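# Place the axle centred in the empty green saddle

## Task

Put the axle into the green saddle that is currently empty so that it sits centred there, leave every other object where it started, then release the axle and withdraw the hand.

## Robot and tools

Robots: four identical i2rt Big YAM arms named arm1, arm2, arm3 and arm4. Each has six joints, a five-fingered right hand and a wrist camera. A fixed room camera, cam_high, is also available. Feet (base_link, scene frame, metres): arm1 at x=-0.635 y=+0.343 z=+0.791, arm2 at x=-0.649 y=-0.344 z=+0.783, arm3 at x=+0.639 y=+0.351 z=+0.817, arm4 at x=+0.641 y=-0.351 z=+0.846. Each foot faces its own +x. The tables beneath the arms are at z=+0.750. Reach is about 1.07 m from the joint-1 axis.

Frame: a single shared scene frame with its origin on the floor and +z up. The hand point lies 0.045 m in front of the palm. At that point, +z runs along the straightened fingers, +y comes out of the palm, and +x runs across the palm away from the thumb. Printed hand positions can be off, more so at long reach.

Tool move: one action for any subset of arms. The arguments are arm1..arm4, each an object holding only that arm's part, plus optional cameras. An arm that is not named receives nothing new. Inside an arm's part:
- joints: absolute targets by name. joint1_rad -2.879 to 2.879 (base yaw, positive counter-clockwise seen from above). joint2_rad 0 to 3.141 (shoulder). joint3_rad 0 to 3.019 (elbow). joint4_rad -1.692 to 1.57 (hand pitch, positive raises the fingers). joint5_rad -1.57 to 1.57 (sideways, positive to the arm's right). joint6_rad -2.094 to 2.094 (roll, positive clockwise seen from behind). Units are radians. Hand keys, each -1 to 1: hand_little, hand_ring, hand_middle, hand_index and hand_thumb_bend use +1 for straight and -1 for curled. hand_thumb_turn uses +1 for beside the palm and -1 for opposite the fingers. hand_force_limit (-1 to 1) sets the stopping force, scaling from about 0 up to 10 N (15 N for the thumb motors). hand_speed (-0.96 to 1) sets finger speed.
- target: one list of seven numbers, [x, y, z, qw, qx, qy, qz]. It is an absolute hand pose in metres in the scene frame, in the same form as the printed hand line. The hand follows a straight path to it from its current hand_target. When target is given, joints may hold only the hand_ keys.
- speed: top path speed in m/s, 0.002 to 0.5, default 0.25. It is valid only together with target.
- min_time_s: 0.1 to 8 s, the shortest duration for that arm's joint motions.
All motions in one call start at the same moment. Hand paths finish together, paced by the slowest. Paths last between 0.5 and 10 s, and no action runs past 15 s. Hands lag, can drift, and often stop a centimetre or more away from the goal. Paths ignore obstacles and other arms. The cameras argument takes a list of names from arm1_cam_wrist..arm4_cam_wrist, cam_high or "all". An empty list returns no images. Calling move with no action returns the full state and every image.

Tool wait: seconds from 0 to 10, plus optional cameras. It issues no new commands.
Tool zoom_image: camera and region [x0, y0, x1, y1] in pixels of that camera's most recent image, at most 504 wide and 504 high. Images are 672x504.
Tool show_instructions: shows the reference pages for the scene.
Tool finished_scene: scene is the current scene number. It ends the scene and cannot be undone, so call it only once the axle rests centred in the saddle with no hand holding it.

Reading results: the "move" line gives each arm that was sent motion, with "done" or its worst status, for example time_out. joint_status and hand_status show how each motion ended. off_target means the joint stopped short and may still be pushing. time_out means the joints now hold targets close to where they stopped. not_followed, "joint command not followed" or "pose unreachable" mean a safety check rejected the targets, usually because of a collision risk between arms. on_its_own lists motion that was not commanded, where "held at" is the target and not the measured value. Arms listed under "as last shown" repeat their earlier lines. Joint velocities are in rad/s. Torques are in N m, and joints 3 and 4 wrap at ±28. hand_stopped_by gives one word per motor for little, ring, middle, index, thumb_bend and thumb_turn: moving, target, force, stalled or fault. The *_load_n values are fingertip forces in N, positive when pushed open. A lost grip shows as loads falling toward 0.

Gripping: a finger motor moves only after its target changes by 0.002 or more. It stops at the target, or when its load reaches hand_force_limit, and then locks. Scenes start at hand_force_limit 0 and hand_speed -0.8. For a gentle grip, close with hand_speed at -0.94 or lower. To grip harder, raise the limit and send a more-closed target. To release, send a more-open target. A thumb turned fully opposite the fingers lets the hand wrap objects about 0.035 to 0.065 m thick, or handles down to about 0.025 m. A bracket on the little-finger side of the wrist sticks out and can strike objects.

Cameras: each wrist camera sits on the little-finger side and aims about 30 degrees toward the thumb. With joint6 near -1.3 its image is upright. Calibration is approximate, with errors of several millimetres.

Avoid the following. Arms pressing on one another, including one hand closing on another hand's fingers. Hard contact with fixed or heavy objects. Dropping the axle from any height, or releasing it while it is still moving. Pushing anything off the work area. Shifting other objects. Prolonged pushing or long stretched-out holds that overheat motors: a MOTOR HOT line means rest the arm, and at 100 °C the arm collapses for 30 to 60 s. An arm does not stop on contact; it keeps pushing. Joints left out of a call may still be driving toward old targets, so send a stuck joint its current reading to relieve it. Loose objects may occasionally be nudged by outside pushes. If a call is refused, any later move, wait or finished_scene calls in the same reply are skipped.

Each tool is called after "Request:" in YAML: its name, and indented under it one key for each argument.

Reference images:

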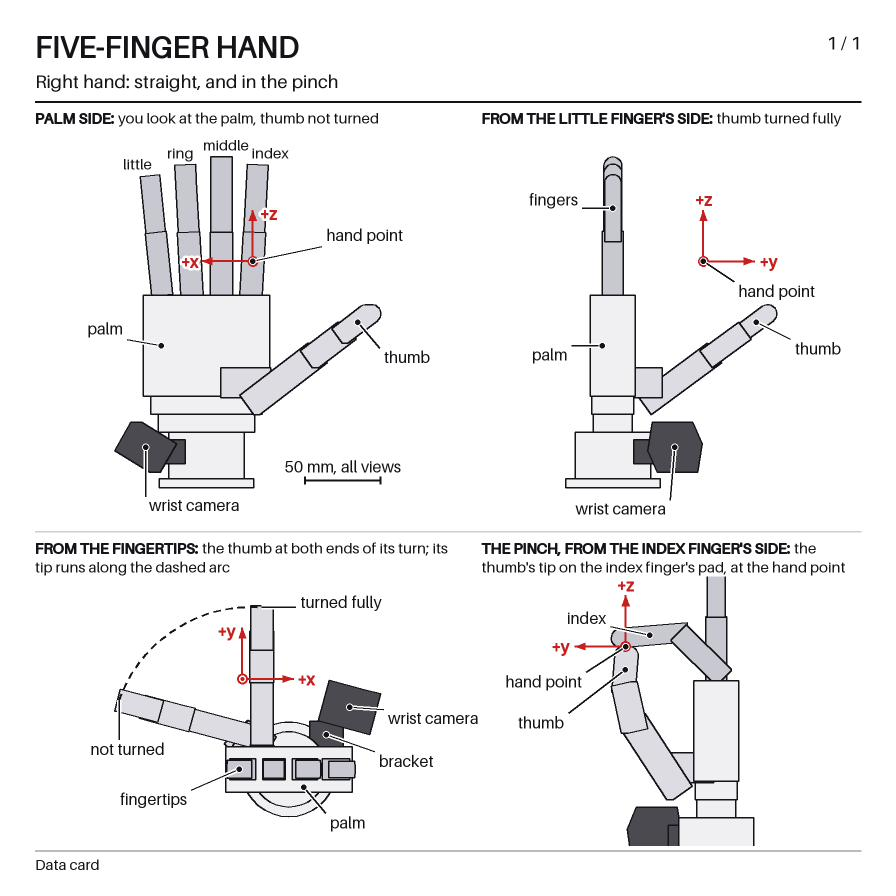

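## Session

Request:
move:

Request:
zoom_image:
  camera: "cam_high"
  region: [80, 200, 320, 320]

Request:
zoom_image:
  camera: "cam_high"
  region: [280, 200, 520, 320]

Request:
zoom_image:
  camera: "arm1_cam_wrist"
  region: [220, 80, 672, 504]

Request:
zoom_image:
  camera: "arm2_cam_wrist"
  region: [220, 80, 672, 504]

Request:
zoom_image:
  camera: "arm3_cam_wrist"
  region: [220, 80, 672, 504]

Request:
zoom_image:
  camera: "arm4_cam_wrist"
  region: [220, 80, 672, 504]

Scene clock: 0.00 s.
Joint torques (N m): no reading
Motor temperatures (°C): arm1=[24 26 24 27 26 27] | arm2=[29 25 24 25 25 24] | arm3=[26 24 27 25 27 24] | arm4=[29 26 24 26 26 26]
Heat: arm1: hottest joint4_rad 27 °C; arm2: hottest joint1_rad 29 °C; arm3: hottest joint3_rad 27 °C; arm4: hottest joint1_rad 29 °C.
Joint velocities: within noise
arm1.joint_positions: joint1_rad=+0.870 joint2_rad=+0.613 joint3_rad=+1.366 joint4_rad=-1.412 joint5_rad=-0.138 joint6_rad=-0.975 hand_little=+1.000 hand_ring=+1.000 hand_middle=+1.000 hand_index=+1.000 hand_thumb_turn=+1.000 hand_thumb_bend=+1.000 hand_force_limit=+0.000 hand_speed=-0.800
arm1.joint_status: not commanded
arm1.hand_stopped_by: target,target,target,target,target,target
arm1.little_load_n: 0.0
arm1.ring_load_n: 0.0
arm1.middle_load_n: 0.0
arm1.index_load_n: 0.0
arm1.thumb_bend_load_n: 0.0
arm1.thumb_turn_load_n: 0.0
arm1.hand: x=-0.4850 y=+0.2060 z=+1.2457 quat_wxyz=(-0.039, +0.729, -0.517, +0.447) (m; scene frame)
arm1.hand_target: x=-0.4855 y=+0.2064 z=+1.2541 quat_wxyz=(-0.038, +0.726, -0.514, +0.456) (m; scene frame)
arm1.hand_status: not commanded
arm2.joint_positions: joint1_rad=+0.759 joint2_rad=+0.636 joint3_rad=+1.359 joint4_rad=-1.533 joint5_rad=-0.163 joint6_rad=-1.245 hand_little=+1.000 hand_ring=+1.000 hand_middle=+1.000 hand_index=+1.000 hand_thumb_turn=+1.000 hand_thumb_bend=+1.000 hand_force_limit=+0.000 hand_speed=-0.800
arm2.joint_status: not commanded
arm2.hand_stopped_by: target,target,target,target,target,target
arm2.little_load_n: 0.0
arm2.ring_load_n: 0.0
arm2.middle_load_n: 0.0
arm2.index_load_n: 0.0
arm2.thumb_bend_load_n: 0.0
arm2.thumb_turn_load_n: 0.0
arm2.hand: x=-0.7713 y=-0.1877 z=+1.2141 quat_wxyz=(-0.376, +0.480, +0.792, +0.019) (m; scene frame)
arm2.hand_target: x=-0.7719 y=-0.1871 z=+1.2245 quat_wxyz=(-0.388, +0.476, +0.789, +0.023) (m; scene frame)
arm2.hand_status: not commanded
arm3.joint_positions: joint1_rad=+0.878 joint2_rad=+0.618 joint3_rad=+1.377 joint4_rad=-1.170 joint5_rad=-0.063 joint6_rad=-1.439 hand_little=+1.000 hand_ring=+1.000 hand_middle=+1.000 hand_index=+1.000 hand_thumb_turn=+1.000 hand_thumb_bend=+1.000 hand_force_limit=+0.000 hand_speed=-0.800
arm3.joint_status: not commanded
arm3.hand_stopped_by: target,target,target,target,target,target
arm3.little_load_n: 0.0
arm3.ring_load_n: 0.0
arm3.middle_load_n: 0.0
arm3.index_load_n: 0.0
arm3.thumb_bend_load_n: 0.0
arm3.thumb_turn_load_n: 0.0
arm3.hand: x=+0.8215 y=+0.1595 z=+1.3429 quat_wxyz=(+0.121, +0.778, -0.304, +0.536) (m; scene frame)
arm3.hand_target: x=+0.8200 y=+0.1608 z=+1.3543 quat_wxyz=(+0.124, +0.772, -0.301, +0.546) (m; scene frame)
arm3.hand_status: not commanded
arm4.joint_positions: joint1_rad=+0.743 joint2_rad=+0.573 joint3_rad=+1.363 joint4_rad=-1.267 joint5_rad=-0.153 joint6_rad=-1.284 hand_little=+1.000 hand_ring=+1.000 hand_middle=+1.000 hand_index=+1.000 hand_thumb_turn=+1.000 hand_thumb_bend=+1.000 hand_force_limit=+0.000 hand_speed=-0.800
arm4.joint_status: not commanded
arm4.hand_stopped_by: target,target,target,target,target,target
arm4.little_load_n: 0.0
arm4.ring_load_n: 0.0
arm4.middle_load_n: 0.0
arm4.index_load_n: 0.0
arm4.thumb_bend_load_n: 0.0
arm4.thumb_turn_load_n: 0.0
arm4.hand: x=+0.5058 y=-0.1681 z=+1.3458 quat_wxyz=(-0.517, +0.429, +0.735, +0.091) (m; scene frame)
arm4.hand_target: x=+0.5068 y=-0.1694 z=+1.3554 quat_wxyz=(-0.526, +0.425, +0.731, +0.094) (m; scene frame)
arm4.hand_status: not commanded
pictures: arm1_cam_wrist, arm2_cam_wrist, arm3_cam_wrist, arm4_cam_wrist, cam_high
camera_calibration:
arm1_cam_wrist: T_world_to_cam=[[-0.674086, -0.642118, -0.365092, 0.262523], [-0.588468, 0.765582, -0.25998, -0.125804], [0.446445, 0.039596, -0.893934, 1.4355], [0, 0, 0, 1]] pos_world=[-0.537939, 0.208044, 1.34638]
arm2_cam_wrist: T_world_to_cam=[[0.631081, 0.759832, -0.15618, 0.820175], [0.732762, -0.649996, -0.201409, 0.683309], [-0.254554, 0.0126624, -0.966976, 1.09784], [0, 0, 0, 1]] pos_world=[-0.73884, -0.192949, 1.32731]
arm3_cam_wrist: T_world_to_cam=[[-0.49459, -0.86515, 0.0830474, 0.438203], [-0.724585, 0.357683, -0.589101, 1.333], [0.479956, -0.351538, -0.80378, 0.855089], [0, 0, 0, 1]] pos_world=[0.772194, 0.202918, 1.43618]
arm4_cam_wrist: T_world_to_cam=[[0.658288, 0.750788, -0.0545343, -0.136416], [0.605286, -0.570997, -0.554609, 0.347441], [-0.447533, 0.332084, -0.830322, 1.51499], [0, 0, 0, 1]] pos_world=[0.557508, -0.202298, 1.44319]

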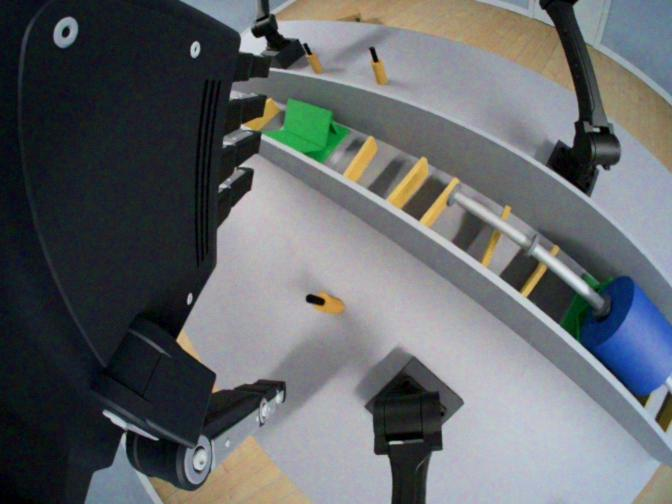

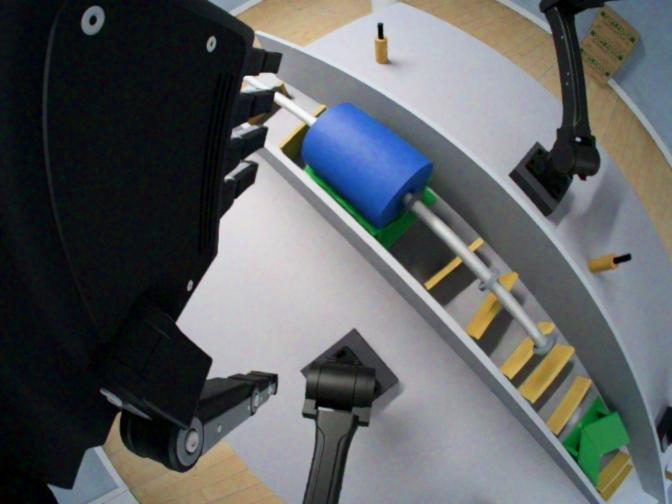

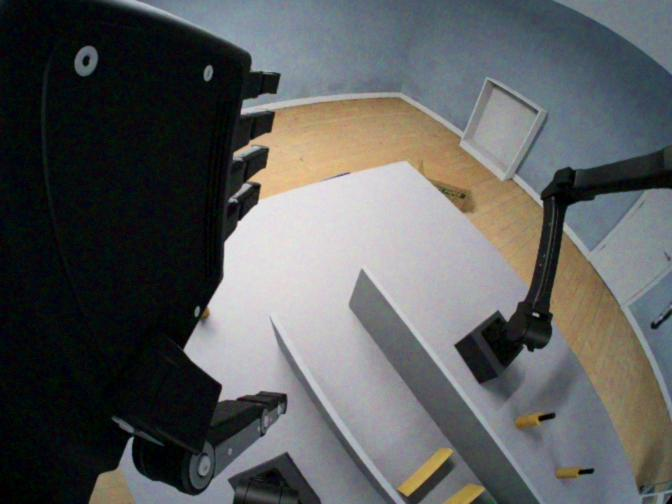

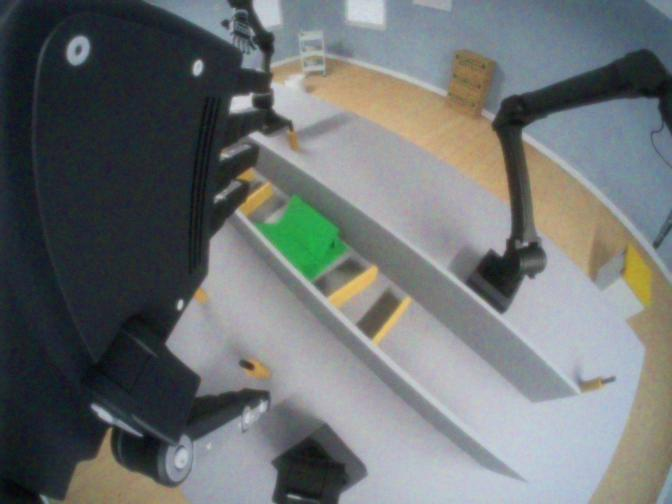

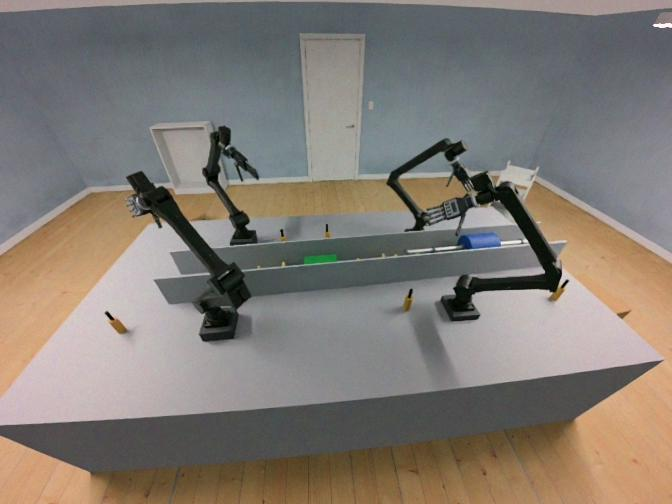

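Scaled by 2.100.

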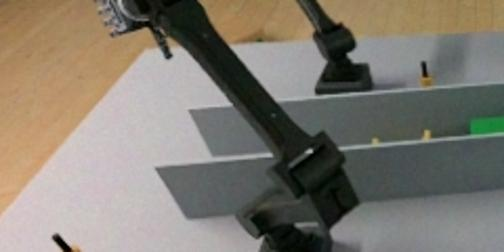

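Scaled by 2.100.

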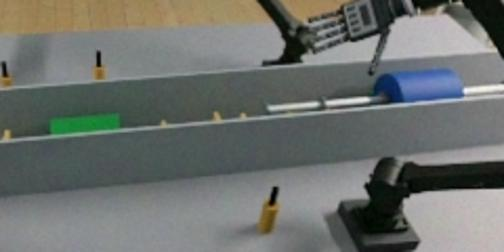

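Scaled by 1.115 from the camera's 672x504 image, which has a finer 960x720 frame.

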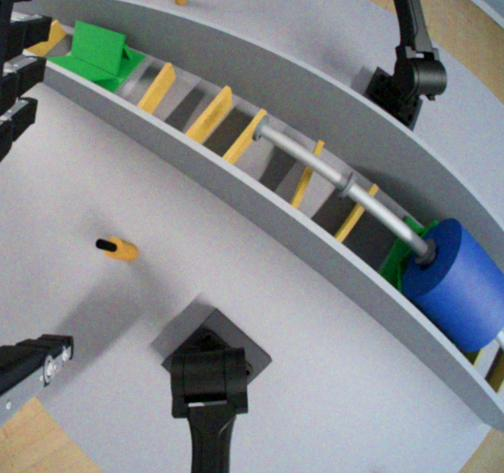

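Scaled by 1.115 from the camera's 672x504 image, which has a finer 960x720 frame.

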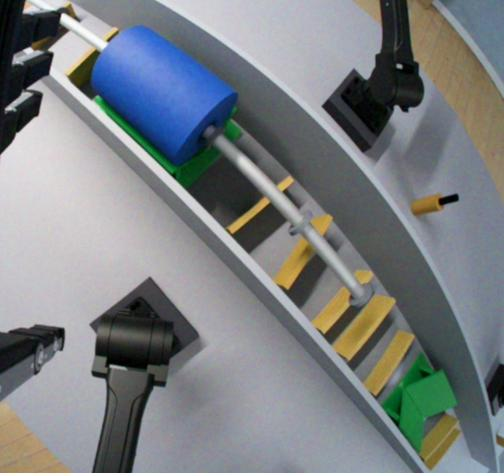

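Scaled by 1.115 from the camera's 672x504 image, which has a finer 960x720 frame.

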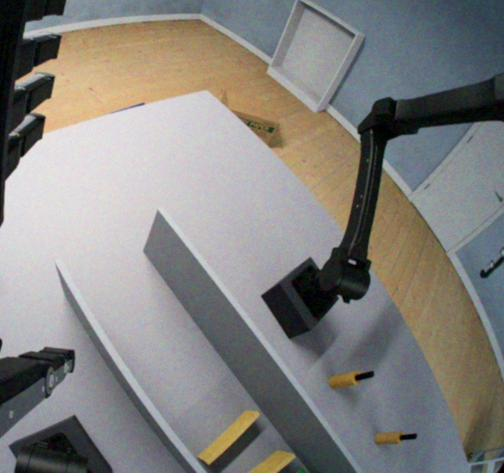

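Scaled by 1.115 from the camera's 672x504 image, which has a finer 960x720 frame.

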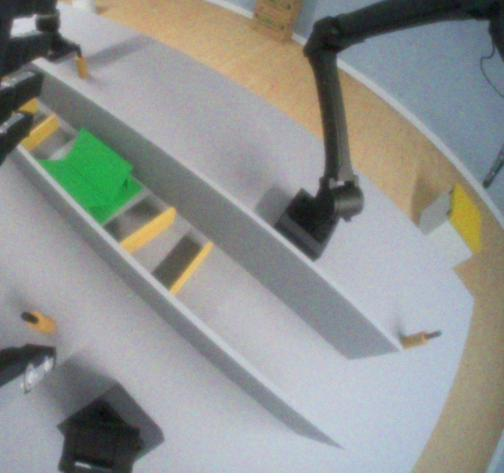

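Request:
move:
  arm1: {"joints": {"joint1_rad": -1.0, "joint2_rad": 0.33, "hand_thumb_turn": -1, "hand_little": 0.7, "hand_ring": 0.7, "hand_middle": 0.7, "hand_index": 0.7, "hand_speed": 0.2}, "min_time_s": 2.5}
  arm4: {"joints": {"joint1_rad": 1.1, "joint2_rad": 0.35}, "min_time_s": 2.0}

Request:
move:
  arm1: {"target": [-1.09, -0.01, 1.05, 0, 0, 1, 0], "speed": 0.28}
  arm2: {"target": [-0.73, -0.01, 1.05, 0, 1, 0, 0], "speed": 0.28, "joints": {"hand_thumb_turn": -1, "hand_little": 0.7, "hand_ring": 0.7, "hand_middle": 0.7, "hand_index": 0.7, "hand_speed": 0.2}}
  arm3: {"target": [0.2, 0.03, 1.16, 0, 0, 1, 0], "speed": 0.28, "joints": {"hand_thumb_turn": -1, "hand_little": 0.7, "hand_ring": 0.7, "hand_middle": 0.7, "hand_index": 0.7, "hand_speed": 0.2}}
  cameras: ["all"]

Scene clock: 20.70 s.
Joint torques (N m): arm1=[-0.38 6.07 7.65 1.8 0.02 -0.05] | arm2=[1.55 2.55 8.5 2.3 -0.1 -0.09] | arm3=[-2.02 2.37 8.44 2.41 0.16 -0.01] | arm4=[1.26 4.37 7.31 2.44 -0.06 -0.06]
Motor temperatures (°C): arm1=[24 26 25 27 26 27] | arm2=[29 25 26 25 25 24] | arm3=[26 24 29 26 27 24] | arm4=[29 26 25 26 26 26]
Heat: arm1: hottest joint4_rad 27 °C; arm2: hottest joint1_rad 29 °C; arm3: hottest joint3_rad 29 °C; arm4: hottest joint1_rad 29 °C.
move: arm1 done; arm4 done
Joint velocities: within noise
arm1.joint_positions: joint1_rad=-0.987 joint2_rad=+0.340 joint3_rad=+1.366 joint4_rad=-1.412 joint5_rad=-0.138 joint6_rad=-0.975 hand_little=+0.700 hand_ring=+0.700 hand_middle=+0.700 hand_index=+0.700 hand_thumb_turn=-1.000 hand_thumb_bend=+1.000 hand_force_limit=+0.000 hand_speed=+0.200
arm1.joint_status: all done
arm1.hand_stopped_by: target,target,target,target,target,target
arm1.little_load_n: 0.0
arm1.ring_load_n: 0.0
arm1.middle_load_n: 0.0
arm1.index_load_n: 0.0
arm1.thumb_bend_load_n: 0.0
arm1.thumb_turn_load_n: 0.0
arm1.hand: x=-0.7383 y=+0.2880 z=+1.2809 quat_wxyz=(+0.428, +0.029, -0.829, +0.358) (m; scene frame)
arm1.hand_target: x=-0.7342 y=+0.2925 z=+1.2897 quat_wxyz=(+0.441, +0.024, -0.821, +0.362) (m; scene frame)
arm1.hand_status: not commanded
arm2, arm3: as last shown
arm4.joint_positions: joint1_rad=+1.087 joint2_rad=+0.359 joint3_rad=+1.363 joint4_rad=-1.267 joint5_rad=-0.153 joint6_rad=-1.284 hand_little=+1.000 hand_ring=+1.000 hand_middle=+1.000 hand_index=+1.000 hand_thumb_turn=+1.000 hand_thumb_bend=+1.000 hand_force_limit=+0.000 hand_speed=-0.800
arm4.joint_status: all done
arm4.hand_stopped_by: target,target,target,target,target,target
arm4.little_load_n: 0.0
arm4.ring_load_n: 0.0
arm4.middle_load_n: 0.0
arm4.index_load_n: 0.0
arm4.thumb_bend_load_n: 0.0
arm4.thumb_turn_load_n: 0.5
arm4.hand: x=+0.5216 y=-0.2662 z=+1.3807 quat_wxyz=(-0.610, +0.266, +0.746, +0.017) (m; scene frame)
arm4.hand_target: x=+0.5264 y=-0.2714 z=+1.3907 quat_wxyz=(-0.622, +0.257, +0.739, +0.015) (m; scene frame)
arm4.hand_status: not commanded
pictures: none

Scene clock: 26.13 s.
Joint torques (N m): arm1=[-0.26 -14.1 12.04 -0.16 0.04 0.09] | arm2=[0.97 -7.3 11.48 -0.12 -0.11 -0.01] | arm3=[-2.14 -14.62 11.15 0.42 0.24 0.12] | arm4=[1.26 4.37 7.31 2.44 -0.07 -0.06]
Motor temperatures (°C): arm1=[24 27 26 27 26 27] | arm2=[29 26 27 25 25 24] | arm3=[26 24 30 25 27 24] | arm4=[29 26 25 26 26 26]
Heat: arm1: hottest joint2_rad 27 °C; arm2: hottest joint1_rad 29 °C; arm3: hottest joint3_rad 30 °C; arm4: hottest joint1_rad 29 °C.
move: arm1 off_target; arm2 off_target; arm3 off_target
Joint velocities: within noise
arm1.joint_positions: joint1_rad=-0.838 joint2_rad=+1.977 joint3_rad=+2.180 joint4_rad=-1.696 joint5_rad=+0.016 joint6_rad=-0.875 hand_little=+0.700 hand_ring=+0.700 hand_middle=+0.700 hand_index=+0.700 hand_thumb_turn=-1.000 hand_thumb_bend=+1.000 hand_force_limit=+0.000 hand_speed=+0.200
arm1.joint_status: not commanded
arm1.hand_stopped_by: target,target,target,target,target,target
arm1.little_load_n: 0.0
arm1.ring_load_n: 0.0
arm1.middle_load_n: 0.0
arm1.index_load_n: 0.0
arm1.thumb_bend_load_n: 0.0
arm1.thumb_turn_load_n: 0.0
arm1.hand: x=-1.0801 y=-0.0105 z=+1.0447 quat_wxyz=(+0.030, +0.016, -0.999, +0.021) (m; scene frame)
arm1.hand_target: x=-1.0895 y=-0.0094 z=+1.0494 quat_wxyz=(+0.035, +0.002, -0.999, +0.026) (m; scene frame)
arm1.hand_status: off_target (0.011 m and 4.6 deg from the pose sent, 0.516 m and 68.0 deg at the start; a joint's target at an end of its range on 33 of 163 steps)
arm2.joint_positions: joint1_rad=+0.150 joint2_rad=+1.362 joint3_rad=+1.379 joint4_rad=-1.609 joint5_rad=+0.001 joint6_rad=+0.117 hand_little=+0.700 hand_ring=+0.700 hand_middle=+0.700 hand_index=+0.700 hand_thumb_turn=-1.000 hand_thumb_bend=+1.000 hand_force_limit=+0.000 hand_speed=+0.200
arm2.joint_status: all done
arm2.hand_stopped_by: target,target,target,target,target,target
arm2.little_load_n: 0.0
arm2.ring_load_n: 0.0
arm2.middle_load_n: 0.0
arm2.index_load_n: 0.0
arm2.thumb_bend_load_n: 0.0
arm2.thumb_turn_load_n: 0.0
arm2.hand: x=-0.7297 y=-0.0216 z=+1.0372 quat_wxyz=(+0.011, +1.000, +0.008, +0.003) (m; scene frame)
arm2.hand_target: x=-0.7300 y=-0.0105 z=+1.0498 quat_wxyz=(+0.000, +1.000, +0.000, +0.000) (m; scene frame)
arm2.hand_status: off_target (0.017 m and 1.6 deg from the pose sent, 0.245 m and 122.6 deg at the start)
arm3.joint_positions: joint1_rad=-0.905 joint2_rad=+1.834 joint3_rad=+2.155 joint4_rad=-1.700 joint5_rad=+0.021 joint6_rad=-0.902 hand_little=+0.700 hand_ring=+0.700 hand_middle=+0.700 hand_index=+0.700 hand_thumb_turn=-1.000 hand_thumb_bend=+1.000 hand_force_limit=+0.000 hand_speed=+0.200
arm3.joint_status: all done
arm3.hand_stopped_by: target,target,target,target,target,target
arm3.little_load_n: 0.0
arm3.ring_load_n: 0.0
arm3.middle_load_n: 0.0
arm3.index_load_n: 0.0
arm3.thumb_bend_load_n: 0.0
arm3.thumb_turn_load_n: 0.0
arm3.hand: x=+0.2064 y=+0.0325 z=+1.1458 quat_wxyz=(+0.082, +0.013, -0.995, +0.057) (m; scene frame)
arm3.hand_target: x=+0.2007 y=+0.0305 z=+1.1591 quat_wxyz=(+0.094, +0.006, -0.993, +0.067) (m; scene frame)
arm3.hand_status: off_target (0.016 m and 11.6 deg from the pose sent, 0.661 m and 144.6 deg at the start; a joint's target at an end of its range on 60 of 163 steps)
arm4: as last shown
arm4.thumb_turn_load_n: 0.0
pictures: arm1_cam_wrist, arm2_cam_wrist, arm3_cam_wrist, arm4_cam_wrist, cam_high
camera_calibration:
arm1_cam_wrist: T_world_to_cam=[[-0.270696, 0.961918, -0.0379061, -0.240325], [0.825844, 0.252277, 0.504319, 0.36136], [0.494676, 0.105213, -0.862685, 1.55023], [0, 0, 0, 1]] pos_world=[-1.13034, -0.0230937, 1.14601]
arm2_cam_wrist: T_world_to_cam=[[0.324905, -0.945479, -0.0224979, 0.241162], [-0.794959, -0.285912, 0.535064, -1.14564], [-0.512325, -0.15596, -0.844512, 0.616608], [0, 0, 0, 1]] pos_world=[-0.673186, -0.00337182, 1.13915]
arm3_cam_wrist: T_world_to_cam=[[-0.291167, 0.95133, -0.10096, 0.150255], [0.892921, 0.308126, 0.328255, -0.566724], [0.343387, 0.00542764, -0.939178, 1.11898], [0, 0, 0, 1]] pos_world=[0.165545, 0.0256065, 1.25212]
arm4_cam_wrist: T_world_to_cam=[[0.358332, 0.93338, -0.0199936, 0.0862303], [0.647593, -0.263928, -0.714819, 0.582104], [-0.672474, 0.243195, -0.699024, 1.49593], [0, 0, 0, 1]] pos_world=[0.598108, -0.290654, 1.46351]

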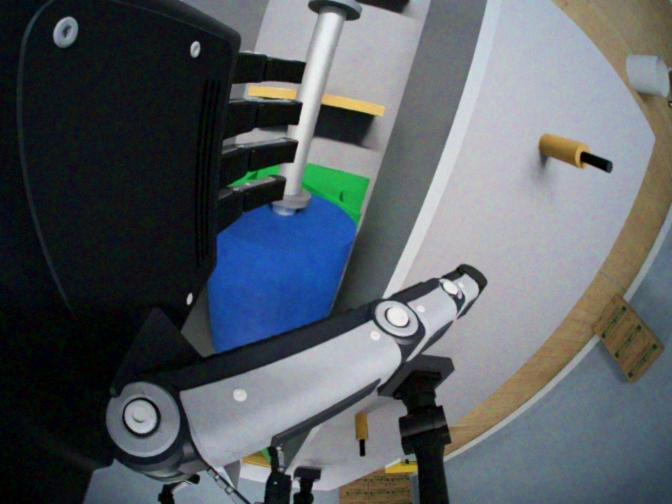

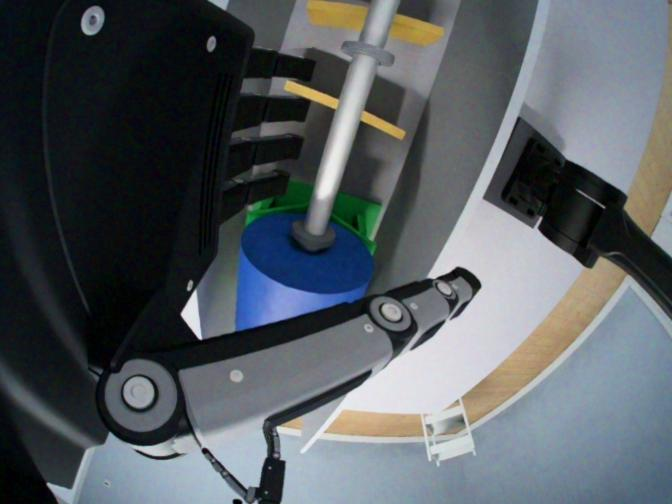

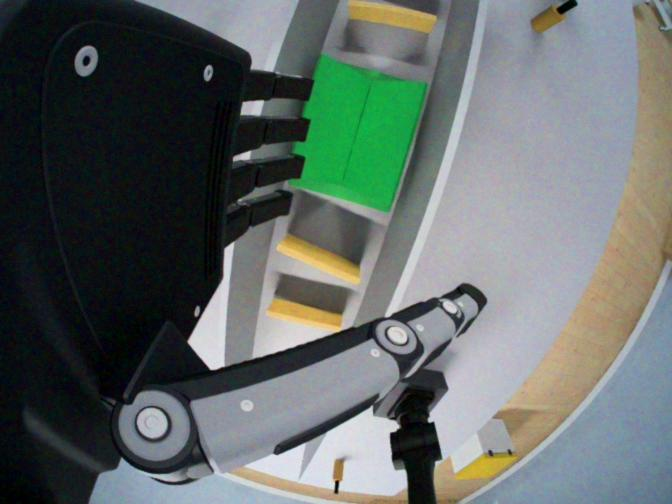

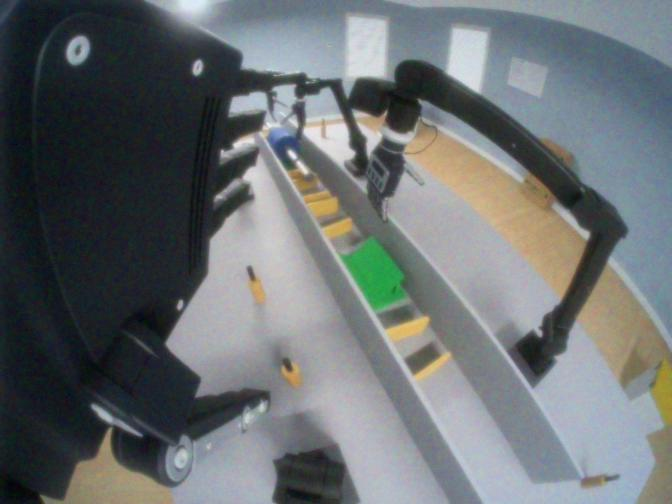

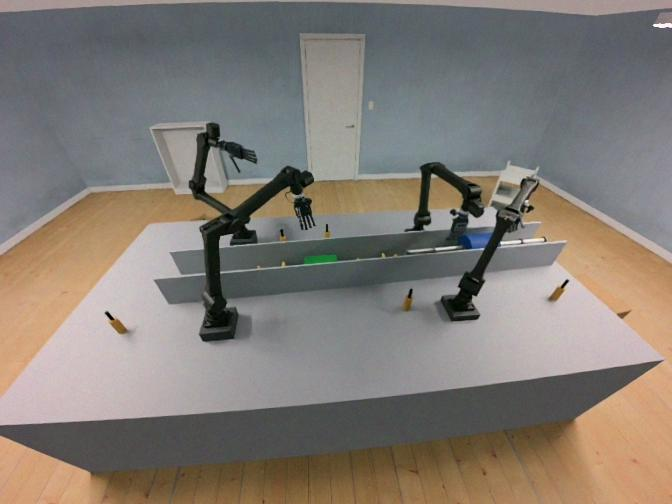

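Request:
move:
  arm1: {"target": [-1.107, -0.054, 0.935, 0, -0.028, 0.9996, 0], "speed": 0.15}
  arm2: {"target": [-0.768, -0.017, 0.935, 0, 0.9996, 0.028, 0], "speed": 0.15}
  cameras: ["arm1_cam_wrist", "arm2_cam_wrist"]

Request:
zoom_image:
  camera: "arm1_cam_wrist"
  region: [200, 0, 500, 340]

Request:
zoom_image:
  camera: "arm2_cam_wrist"
  region: [200, 0, 500, 340]

Scene clock: 47.77 s.
Joint torques (N m): arm1=[2.26 -15.85 11.47 0.06 0.08 -0.02] | arm2=[1.96 -7.77 7.47 1.24 -0.1 0.02] | arm3=[-2.08 -14.27 11.12 0.58 0.23 0.1] | arm4=[1.26 4.37 7.31 2.44 -0.07 -0.06]
Motor temperatures (°C): arm1=[24 29 27 27 26 27] | arm2=[29 26 29 25 25 24] | arm3=[26 25 31 25 27 24] | arm4=[29 26 26 26 26 26]
Heat: arm1: hottest joint2_rad 29 °C; arm2: hottest joint1_rad 29 °C; arm3: hottest joint3_rad 31 °C; arm4: hottest joint1_rad 29 °C.
move: arm1 off_target; arm2 done
Joint velocities: within noise
arm1.joint_positions: joint1_rad=-0.828 joint2_rad=+2.164 joint3_rad=+2.181 joint4_rad=-1.606 joint5_rad=+0.010 joint6_rad=-0.875 hand_little=+0.700 hand_ring=+0.700 hand_middle=+0.700 hand_index=+0.700 hand_thumb_turn=-1.000 hand_thumb_bend=+1.000 hand_force_limit=+0.000 hand_speed=+0.200
arm1.joint_status: not commanded
arm1.hand_stopped_by: target,target,target,target,target,target
arm1.little_load_n: 0.0
arm1.ring_load_n: 0.0
arm1.middle_load_n: 0.0
arm1.index_load_n: 0.0
arm1.thumb_bend_load_n: 0.0
arm1.thumb_turn_load_n: 0.0
arm1.hand: x=-1.1029 y=-0.0417 z=+0.9342 quat_wxyz=(-0.008, +0.021, -1.000, -0.007) (m; scene frame)
arm1.hand_target: x=-1.1066 y=-0.0538 z=+0.9350 quat_wxyz=(+0.000, +0.028, -1.000, +0.000) (m; scene frame)
arm1.hand_status: off_target (0.013 m and 1.5 deg from the pose sent, 0.121 m and 4.4 deg at the start)
arm2.joint_positions: joint1_rad=+0.240 joint2_rad=+1.399 joint3_rad=+1.158 joint4_rad=-1.334 joint5_rad=+0.001 joint6_rad=+0.166 hand_little=+0.700 hand_ring=+0.700 hand_middle=+0.700 hand_index=+0.700 hand_thumb_turn=-1.000 hand_thumb_bend=+1.000 hand_force_limit=+0.000 hand_speed=+0.200
arm2.joint_status: not commanded
arm2.hand_stopped_by: target,target,target,target,target,target
arm2.little_load_n: 0.0
arm2.ring_load_n: 0.0
arm2.middle_load_n: 0.0
arm2.index_load_n: 0.0
arm2.thumb_bend_load_n: 0.0
arm2.thumb_turn_load_n: 0.5
arm2.hand: x=-0.7629 y=-0.0214 z=+0.9390 quat_wxyz=(+0.002, +1.000, +0.028, +0.002) (m; scene frame)
arm2.hand_target: x=-0.7679 y=-0.0171 z=+0.9350 quat_wxyz=(+0.000, +1.000, +0.028, +0.000) (m; scene frame)
arm2.hand_status: done (0.008 m and 0.3 deg from the pose sent, 0.109 m and 2.6 deg at the start)
arm3, arm4: as last shown
pictures: arm1_cam_wrist, arm2_cam_wrist
camera_calibration:
arm1_cam_wrist: T_world_to_cam=[[-0.279451, 0.960157, -0.00218372, -0.263756], [0.782678, 0.229112, 0.578726, 0.32564], [0.556168, 0.160016, -0.815519, 1.49547], [0, 0, 0, 1]] pos_world=[-1.16031, -0.0606606, 1.03055]
arm2_cam_wrist: T_world_to_cam=[[0.362764, -0.931051, -0.039315, 0.294979], [-0.781254, -0.326855, 0.531797, -1.10676], [-0.507981, -0.162202, -0.845959, 0.521137], [0, 0, 0, 1]] pos_world=[-0.706943, -0.00258041, 1.04103]

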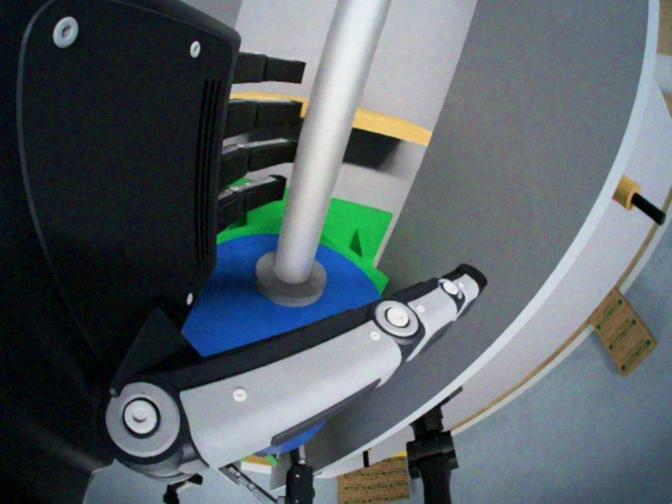

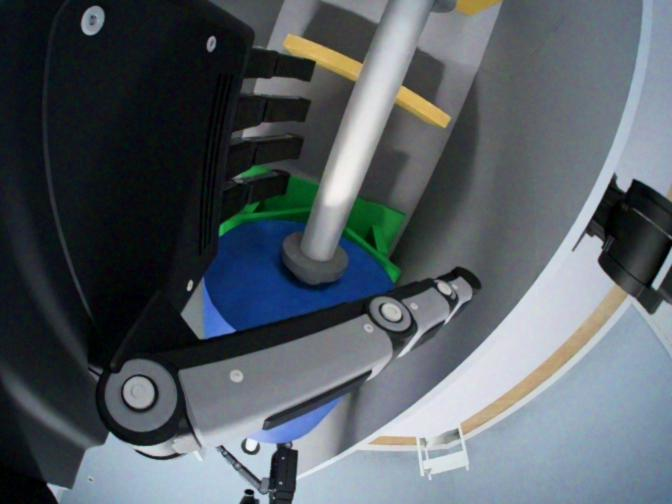

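Scaled by 1.482 from the camera's 672x504 image, which has a finer 960x720 frame.

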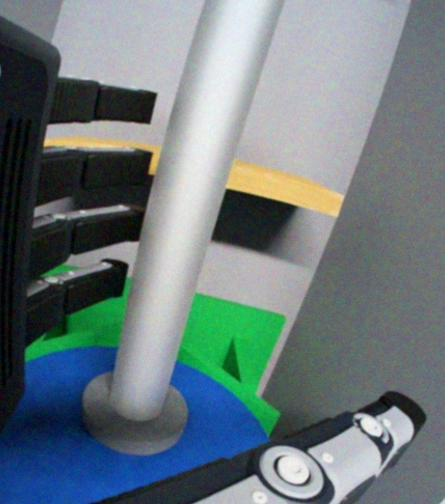

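Scaled by 1.482 from the camera's 672x504 image, which has a finer 960x720 frame.

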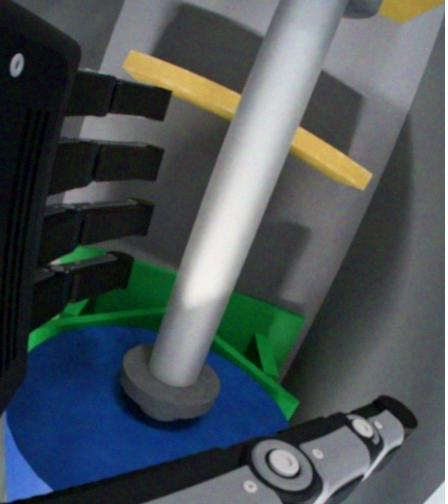

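Request:
move:
  cameras: ["all"]

Scene clock: 58.77 s.
Joint torques (N m): arm1=[1.96 -15.68 11.58 0.12 0.08 -0.03] | arm2=[1.9 -7.71 7.46 1.18 -0.11 -0.01] | arm3=[-2.02 -14.45 11.08 0.54 0.22 0.1] | arm4=[1.26 4.37 7.31 2.45 -0.07 -0.06]
Motor temperatures (°C): arm1=[24 29 28 27 26 27] | arm2=[29 26 29 25 25 24] | arm3=[26 26 31 25 27 24] | arm4=[29 26 26 26 26 26]
Heat: arm1: hottest joint2_rad 29 °C; arm2: hottest joint1_rad 29 °C; arm3: hottest joint3_rad 31 °C; arm4: hottest joint1_rad 29 °C.
Joint velocities: within noise
arm1.joint_positions: joint1_rad=-0.828 joint2_rad=+2.164 joint3_rad=+2.181 joint4_rad=-1.606 joint5_rad=+0.010 joint6_rad=-0.875 hand_little=+0.700 hand_ring=+0.700 hand_middle=+0.700 hand_index=+0.700 hand_thumb_turn=-1.000 hand_thumb_bend=+1.000 hand_force_limit=+0.000 hand_speed=+0.200
arm1.joint_status: not commanded
arm1.hand_stopped_by: target,target,target,target,target,target
arm1.little_load_n: 0.0
arm1.ring_load_n: 0.0
arm1.middle_load_n: 0.0
arm1.index_load_n: 0.0
arm1.thumb_bend_load_n: -0.5
arm1.thumb_turn_load_n: 0.0
arm1.hand: x=-1.1029 y=-0.0417 z=+0.9342 quat_wxyz=(-0.008, +0.021, -1.000, -0.007) (m; scene frame)
arm1.hand_target: x=-1.1066 y=-0.0538 z=+0.9350 quat_wxyz=(+0.000, +0.028, -1.000, +0.000) (m; scene frame)
arm1.hand_status: off_target (0.013 m and 1.5 deg from the pose sent, 0.121 m and 4.4 deg at the start)
arm2.joint_positions: joint1_rad=+0.240 joint2_rad=+1.399 joint3_rad=+1.158 joint4_rad=-1.334 joint5_rad=+0.001 joint6_rad=+0.167 hand_little=+0.700 hand_ring=+0.700 hand_middle=+0.700 hand_index=+0.700 hand_thumb_turn=-1.000 hand_thumb_bend=+1.000 hand_force_limit=+0.000 hand_speed=+0.200
arm2.joint_status: not commanded
arm2.hand_stopped_by: target,target,target,target,target,target
arm2.little_load_n: 0.0
arm2.ring_load_n: 0.0
arm2.middle_load_n: 0.0
arm2.index_load_n: 0.0
arm2.thumb_bend_load_n: 0.0
arm2.thumb_turn_load_n: 0.0
arm2.hand: x=-0.7630 y=-0.0214 z=+0.9390 quat_wxyz=(+0.002, +1.000, +0.028, +0.002) (m; scene frame)
arm2.hand_target: x=-0.7679 y=-0.0171 z=+0.9350 quat_wxyz=(+0.000, +1.000, +0.028, +0.000) (m; scene frame)
arm2.hand_status: done (0.008 m and 0.3 deg from the pose sent, 0.109 m and 2.6 deg at the start)
arm3.joint_positions: joint1_rad=-0.905 joint2_rad=+1.834 joint3_rad=+2.155 joint4_rad=-1.700 joint5_rad=+0.021 joint6_rad=-0.902 hand_little=+0.700 hand_ring=+0.700 hand_middle=+0.700 hand_index=+0.700 hand_thumb_turn=-1.000 hand_thumb_bend=+1.000 hand_force_limit=+0.000 hand_speed=+0.200
arm3.joint_status: not commanded
arm3.hand_stopped_by: target,target,target,target,target,target
arm3.little_load_n: 0.0
arm3.ring_load_n: 0.0
arm3.middle_load_n: 0.0
arm3.index_load_n: 0.0
arm3.thumb_bend_load_n: 0.0
arm3.thumb_turn_load_n: 0.0
arm3.hand: x=+0.2064 y=+0.0325 z=+1.1458 quat_wxyz=(+0.082, +0.013, -0.995, +0.057) (m; scene frame)
arm3.hand_target: x=+0.2007 y=+0.0305 z=+1.1591 quat_wxyz=(+0.094, +0.006, -0.993, +0.067) (m; scene frame)
arm3.hand_status: not commanded
arm4.joint_positions: joint1_rad=+1.087 joint2_rad=+0.359 joint3_rad=+1.363 joint4_rad=-1.267 joint5_rad=-0.153 joint6_rad=-1.284 hand_little=+1.000 hand_ring=+1.000 hand_middle=+1.000 hand_index=+1.000 hand_thumb_turn=+1.000 hand_thumb_bend=+1.000 hand_force_limit=+0.000 hand_speed=-0.800
arm4.joint_status: not commanded
arm4.hand_stopped_by: target,target,target,target,target,target
arm4.little_load_n: 0.0
arm4.ring_load_n: 0.0
arm4.middle_load_n: 0.0
arm4.index_load_n: 0.0
arm4.thumb_bend_load_n: 0.0
arm4.thumb_turn_load_n: 0.0
arm4.hand: x=+0.5216 y=-0.2662 z=+1.3807 quat_wxyz=(-0.610, +0.266, +0.746, +0.017) (m; scene frame)
arm4.hand_target: x=+0.5264 y=-0.2714 z=+1.3907 quat_wxyz=(-0.622, +0.257, +0.739, +0.015) (m; scene frame)
arm4.hand_status: not commanded
pictures: arm1_cam_wrist, arm2_cam_wrist, arm3_cam_wrist, arm4_cam_wrist, cam_high
camera_calibration:
arm1_cam_wrist: T_world_to_cam=[[-0.279451, 0.960157, -0.00218372, -0.263756], [0.782678, 0.229112, 0.578726, 0.32564], [0.556168, 0.160016, -0.815519, 1.49547], [0, 0, 0, 1]] pos_world=[-1.16031, -0.0606606, 1.03055]
arm2_cam_wrist: T_world_to_cam=[[0.362424, -0.931185, -0.0392955, 0.294718], [-0.781403, -0.326567, 0.531754, -1.10682], [-0.507994, -0.162015, -0.845986, 0.521156], [0, 0, 0, 1]] pos_world=[-0.706943, -0.00258057, 1.04103]
arm3_cam_wrist: T_world_to_cam=[[-0.29082, 0.951428, -0.101032, 0.150286], [0.893034, 0.307825, 0.328227, -0.566699], [0.343385, 0.00522963, -0.93918, 1.11899], [0, 0, 0, 1]] pos_world=[0.165544, 0.0256059, 1.25212]
arm4_cam_wrist: T_world_to_cam=[[0.358332, 0.93338, -0.0199936, 0.0862303], [0.647593, -0.263928, -0.714819, 0.582104], [-0.672474, 0.243195, -0.699024, 1.49593], [0, 0, 0, 1]] pos_world=[0.598108, -0.290654, 1.46351]

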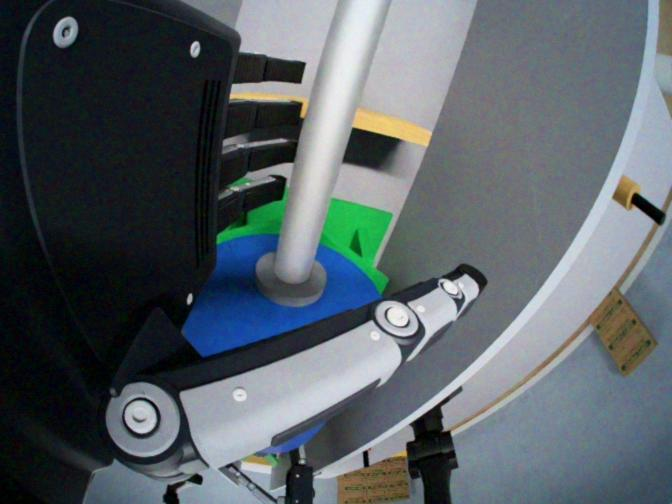

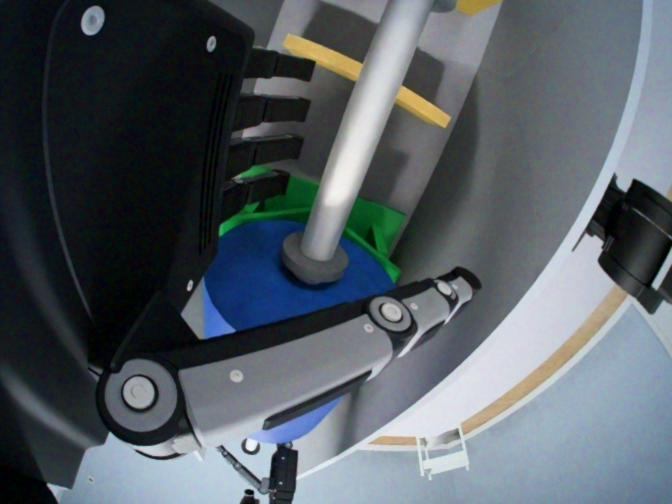

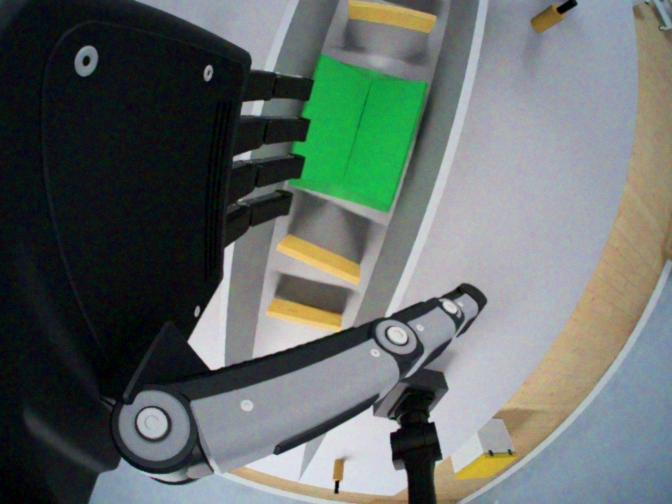

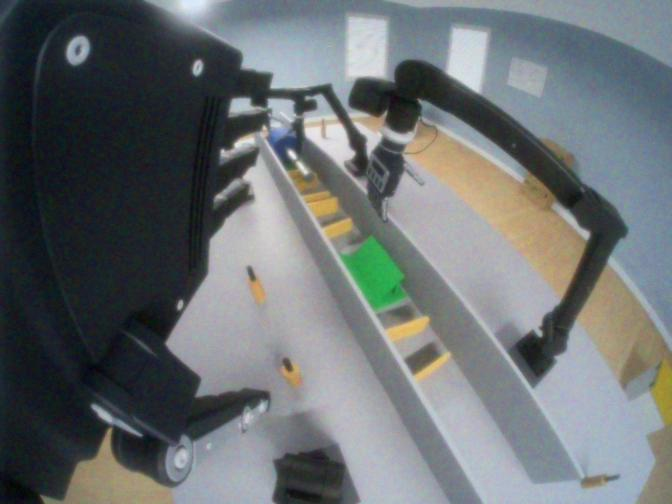

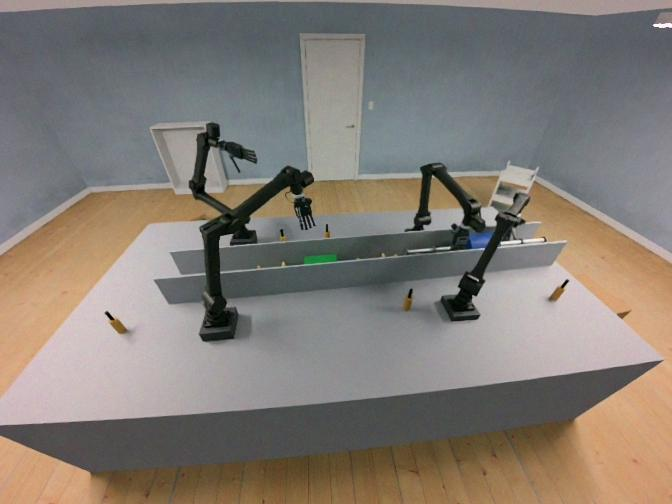

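Request:
move:
  arm1: {"target": [-1.105, -0.068, 0.893, 0, -0.028, 0.9996, 0], "speed": 0.1}
  arm2: {"target": [-0.776, -0.017, 0.889, 0, 0.9996, 0.028, 0], "speed": 0.1}
  cameras: ["arm1_cam_wrist", "arm2_cam_wrist"]

Scene clock: 60.93 s.
Joint torques (N m): arm1=[2.14 -16.15 8.73 0.36 0.08 0.1] | arm2=[2.02 -7.88 7.12 1.21 -0.11 -0.02] | arm3=[-1.9 -14.1 11.11 0.53 0.22 0.11] | arm4=[1.26 4.37 7.31 2.45 -0.07 -0.06]
Motor temperatures (°C): arm1=[24 29 28 27 26 27] | arm2=[29 26 29 25 25 24] | arm3=[26 26 32 25 27 24] | arm4=[29 26 26 26 26 26]
Heat: arm1: hottest joint2_rad 29 °C; arm2: hottest joint1_rad 29 °C; arm3: hottest joint3_rad 32 °C; arm4: hottest joint1_rad 29 °C.
move: arm1 off_target; arm2 done
Joint velocities: within noise
arm1.joint_positions: joint1_rad=-0.813 joint2_rad=+2.194 joint3_rad=+2.162 joint4_rad=-1.526 joint5_rad=+0.010 joint6_rad=-0.873 hand_little=+0.700 hand_ring=+0.700 hand_middle=+0.700 hand_index=+0.700 hand_thumb_turn=-1.000 hand_thumb_bend=+1.000 hand_force_limit=+0.000 hand_speed=+0.200
arm1.joint_status: not commanded
arm1.hand_stopped_by: target,target,target,target,target,target
arm1.little_load_n: 0.0
arm1.ring_load_n: 0.0
arm1.middle_load_n: 0.0
arm1.index_load_n: 0.0
arm1.thumb_bend_load_n: 0.0
arm1.thumb_turn_load_n: 0.0
arm1.hand: x=-1.1084 y=-0.0600 z=+0.9049 quat_wxyz=(+0.003, +0.028, -1.000, +0.003) (m; scene frame)
arm1.hand_target: x=-1.1049 y=-0.0677 z=+0.8932 quat_wxyz=(+0.000, +0.028, -1.000, +0.000) (m; scene frame)
arm1.hand_status: off_target (0.015 m and 0.5 deg from the pose sent, 0.049 m and 1.5 deg at the start)
arm2.joint_positions: joint1_rad=+0.260 joint2_rad=+1.440 joint3_rad=+1.077 joint4_rad=-1.210 joint5_rad=+0.001 joint6_rad=+0.186 hand_little=+0.700 hand_ring=+0.700 hand_middle=+0.700 hand_index=+0.700 hand_thumb_turn=-1.000 hand_thumb_bend=+1.000 hand_force_limit=+0.000 hand_speed=+0.200
arm2.joint_status: not commanded
arm2.hand_stopped_by: target,target,target,target,target,target
arm2.little_load_n: 0.0
arm2.ring_load_n: 0.0
arm2.middle_load_n: 0.0
arm2.index_load_n: 0.0
arm2.thumb_bend_load_n: 0.0
arm2.thumb_turn_load_n: 0.0
arm2.hand: x=-0.7711 y=-0.0206 z=+0.8938 quat_wxyz=(+0.001, +1.000, +0.028, +0.002) (m; scene frame)
arm2.hand_target: x=-0.7760 y=-0.0171 z=+0.8892 quat_wxyz=(+0.000, +1.000, +0.028, +0.000) (m; scene frame)
arm2.hand_status: done (0.008 m and 0.2 deg from the pose sent, 0.052 m and 0.3 deg at the start)
arm3, arm4: as last shown
arm3.index_load_n: 0.5
pictures: arm1_cam_wrist, arm2_cam_wrist
camera_calibration:
arm1_cam_wrist: T_world_to_cam=[[-0.292145, 0.956247, -0.015587, -0.24989], [0.792171, 0.251085, 0.556257, 0.38333], [0.535832, 0.15016, -0.830864, 1.4683], [0, 0, 0, 1]] pos_world=[-1.16343, -0.0777724, 1.00284]
arm2_cam_wrist: T_world_to_cam=[[0.362758, -0.930958, -0.0415114, 0.298878], [-0.780987, -0.328018, 0.531474, -1.08835], [-0.508396, -0.160376, -0.846057, 0.478684], [0, 0, 0, 1]] pos_world=[-0.715042, -0.00198371, 0.995828]

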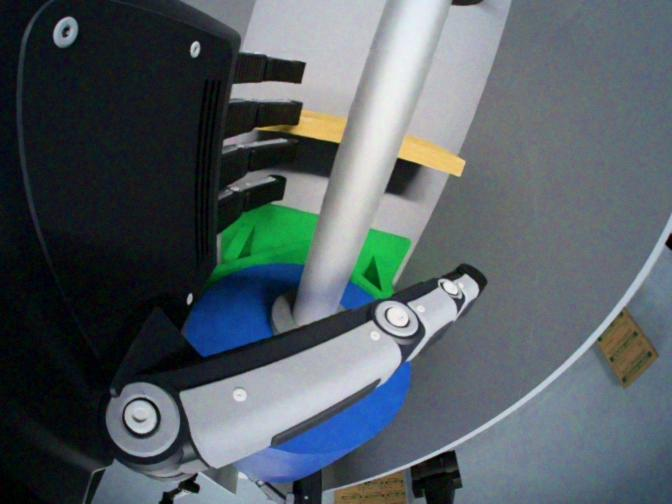

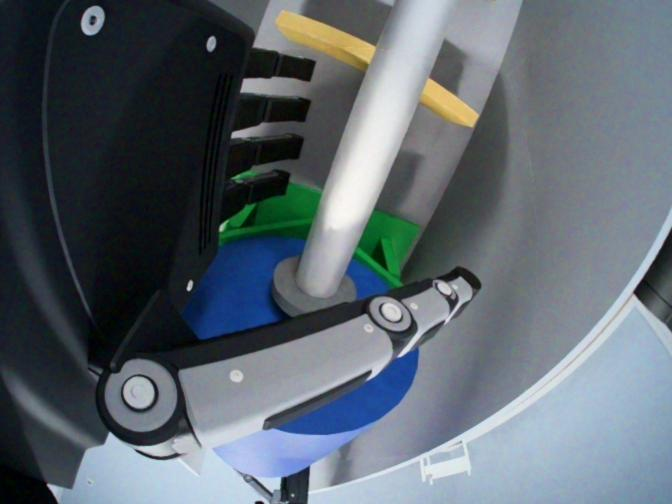

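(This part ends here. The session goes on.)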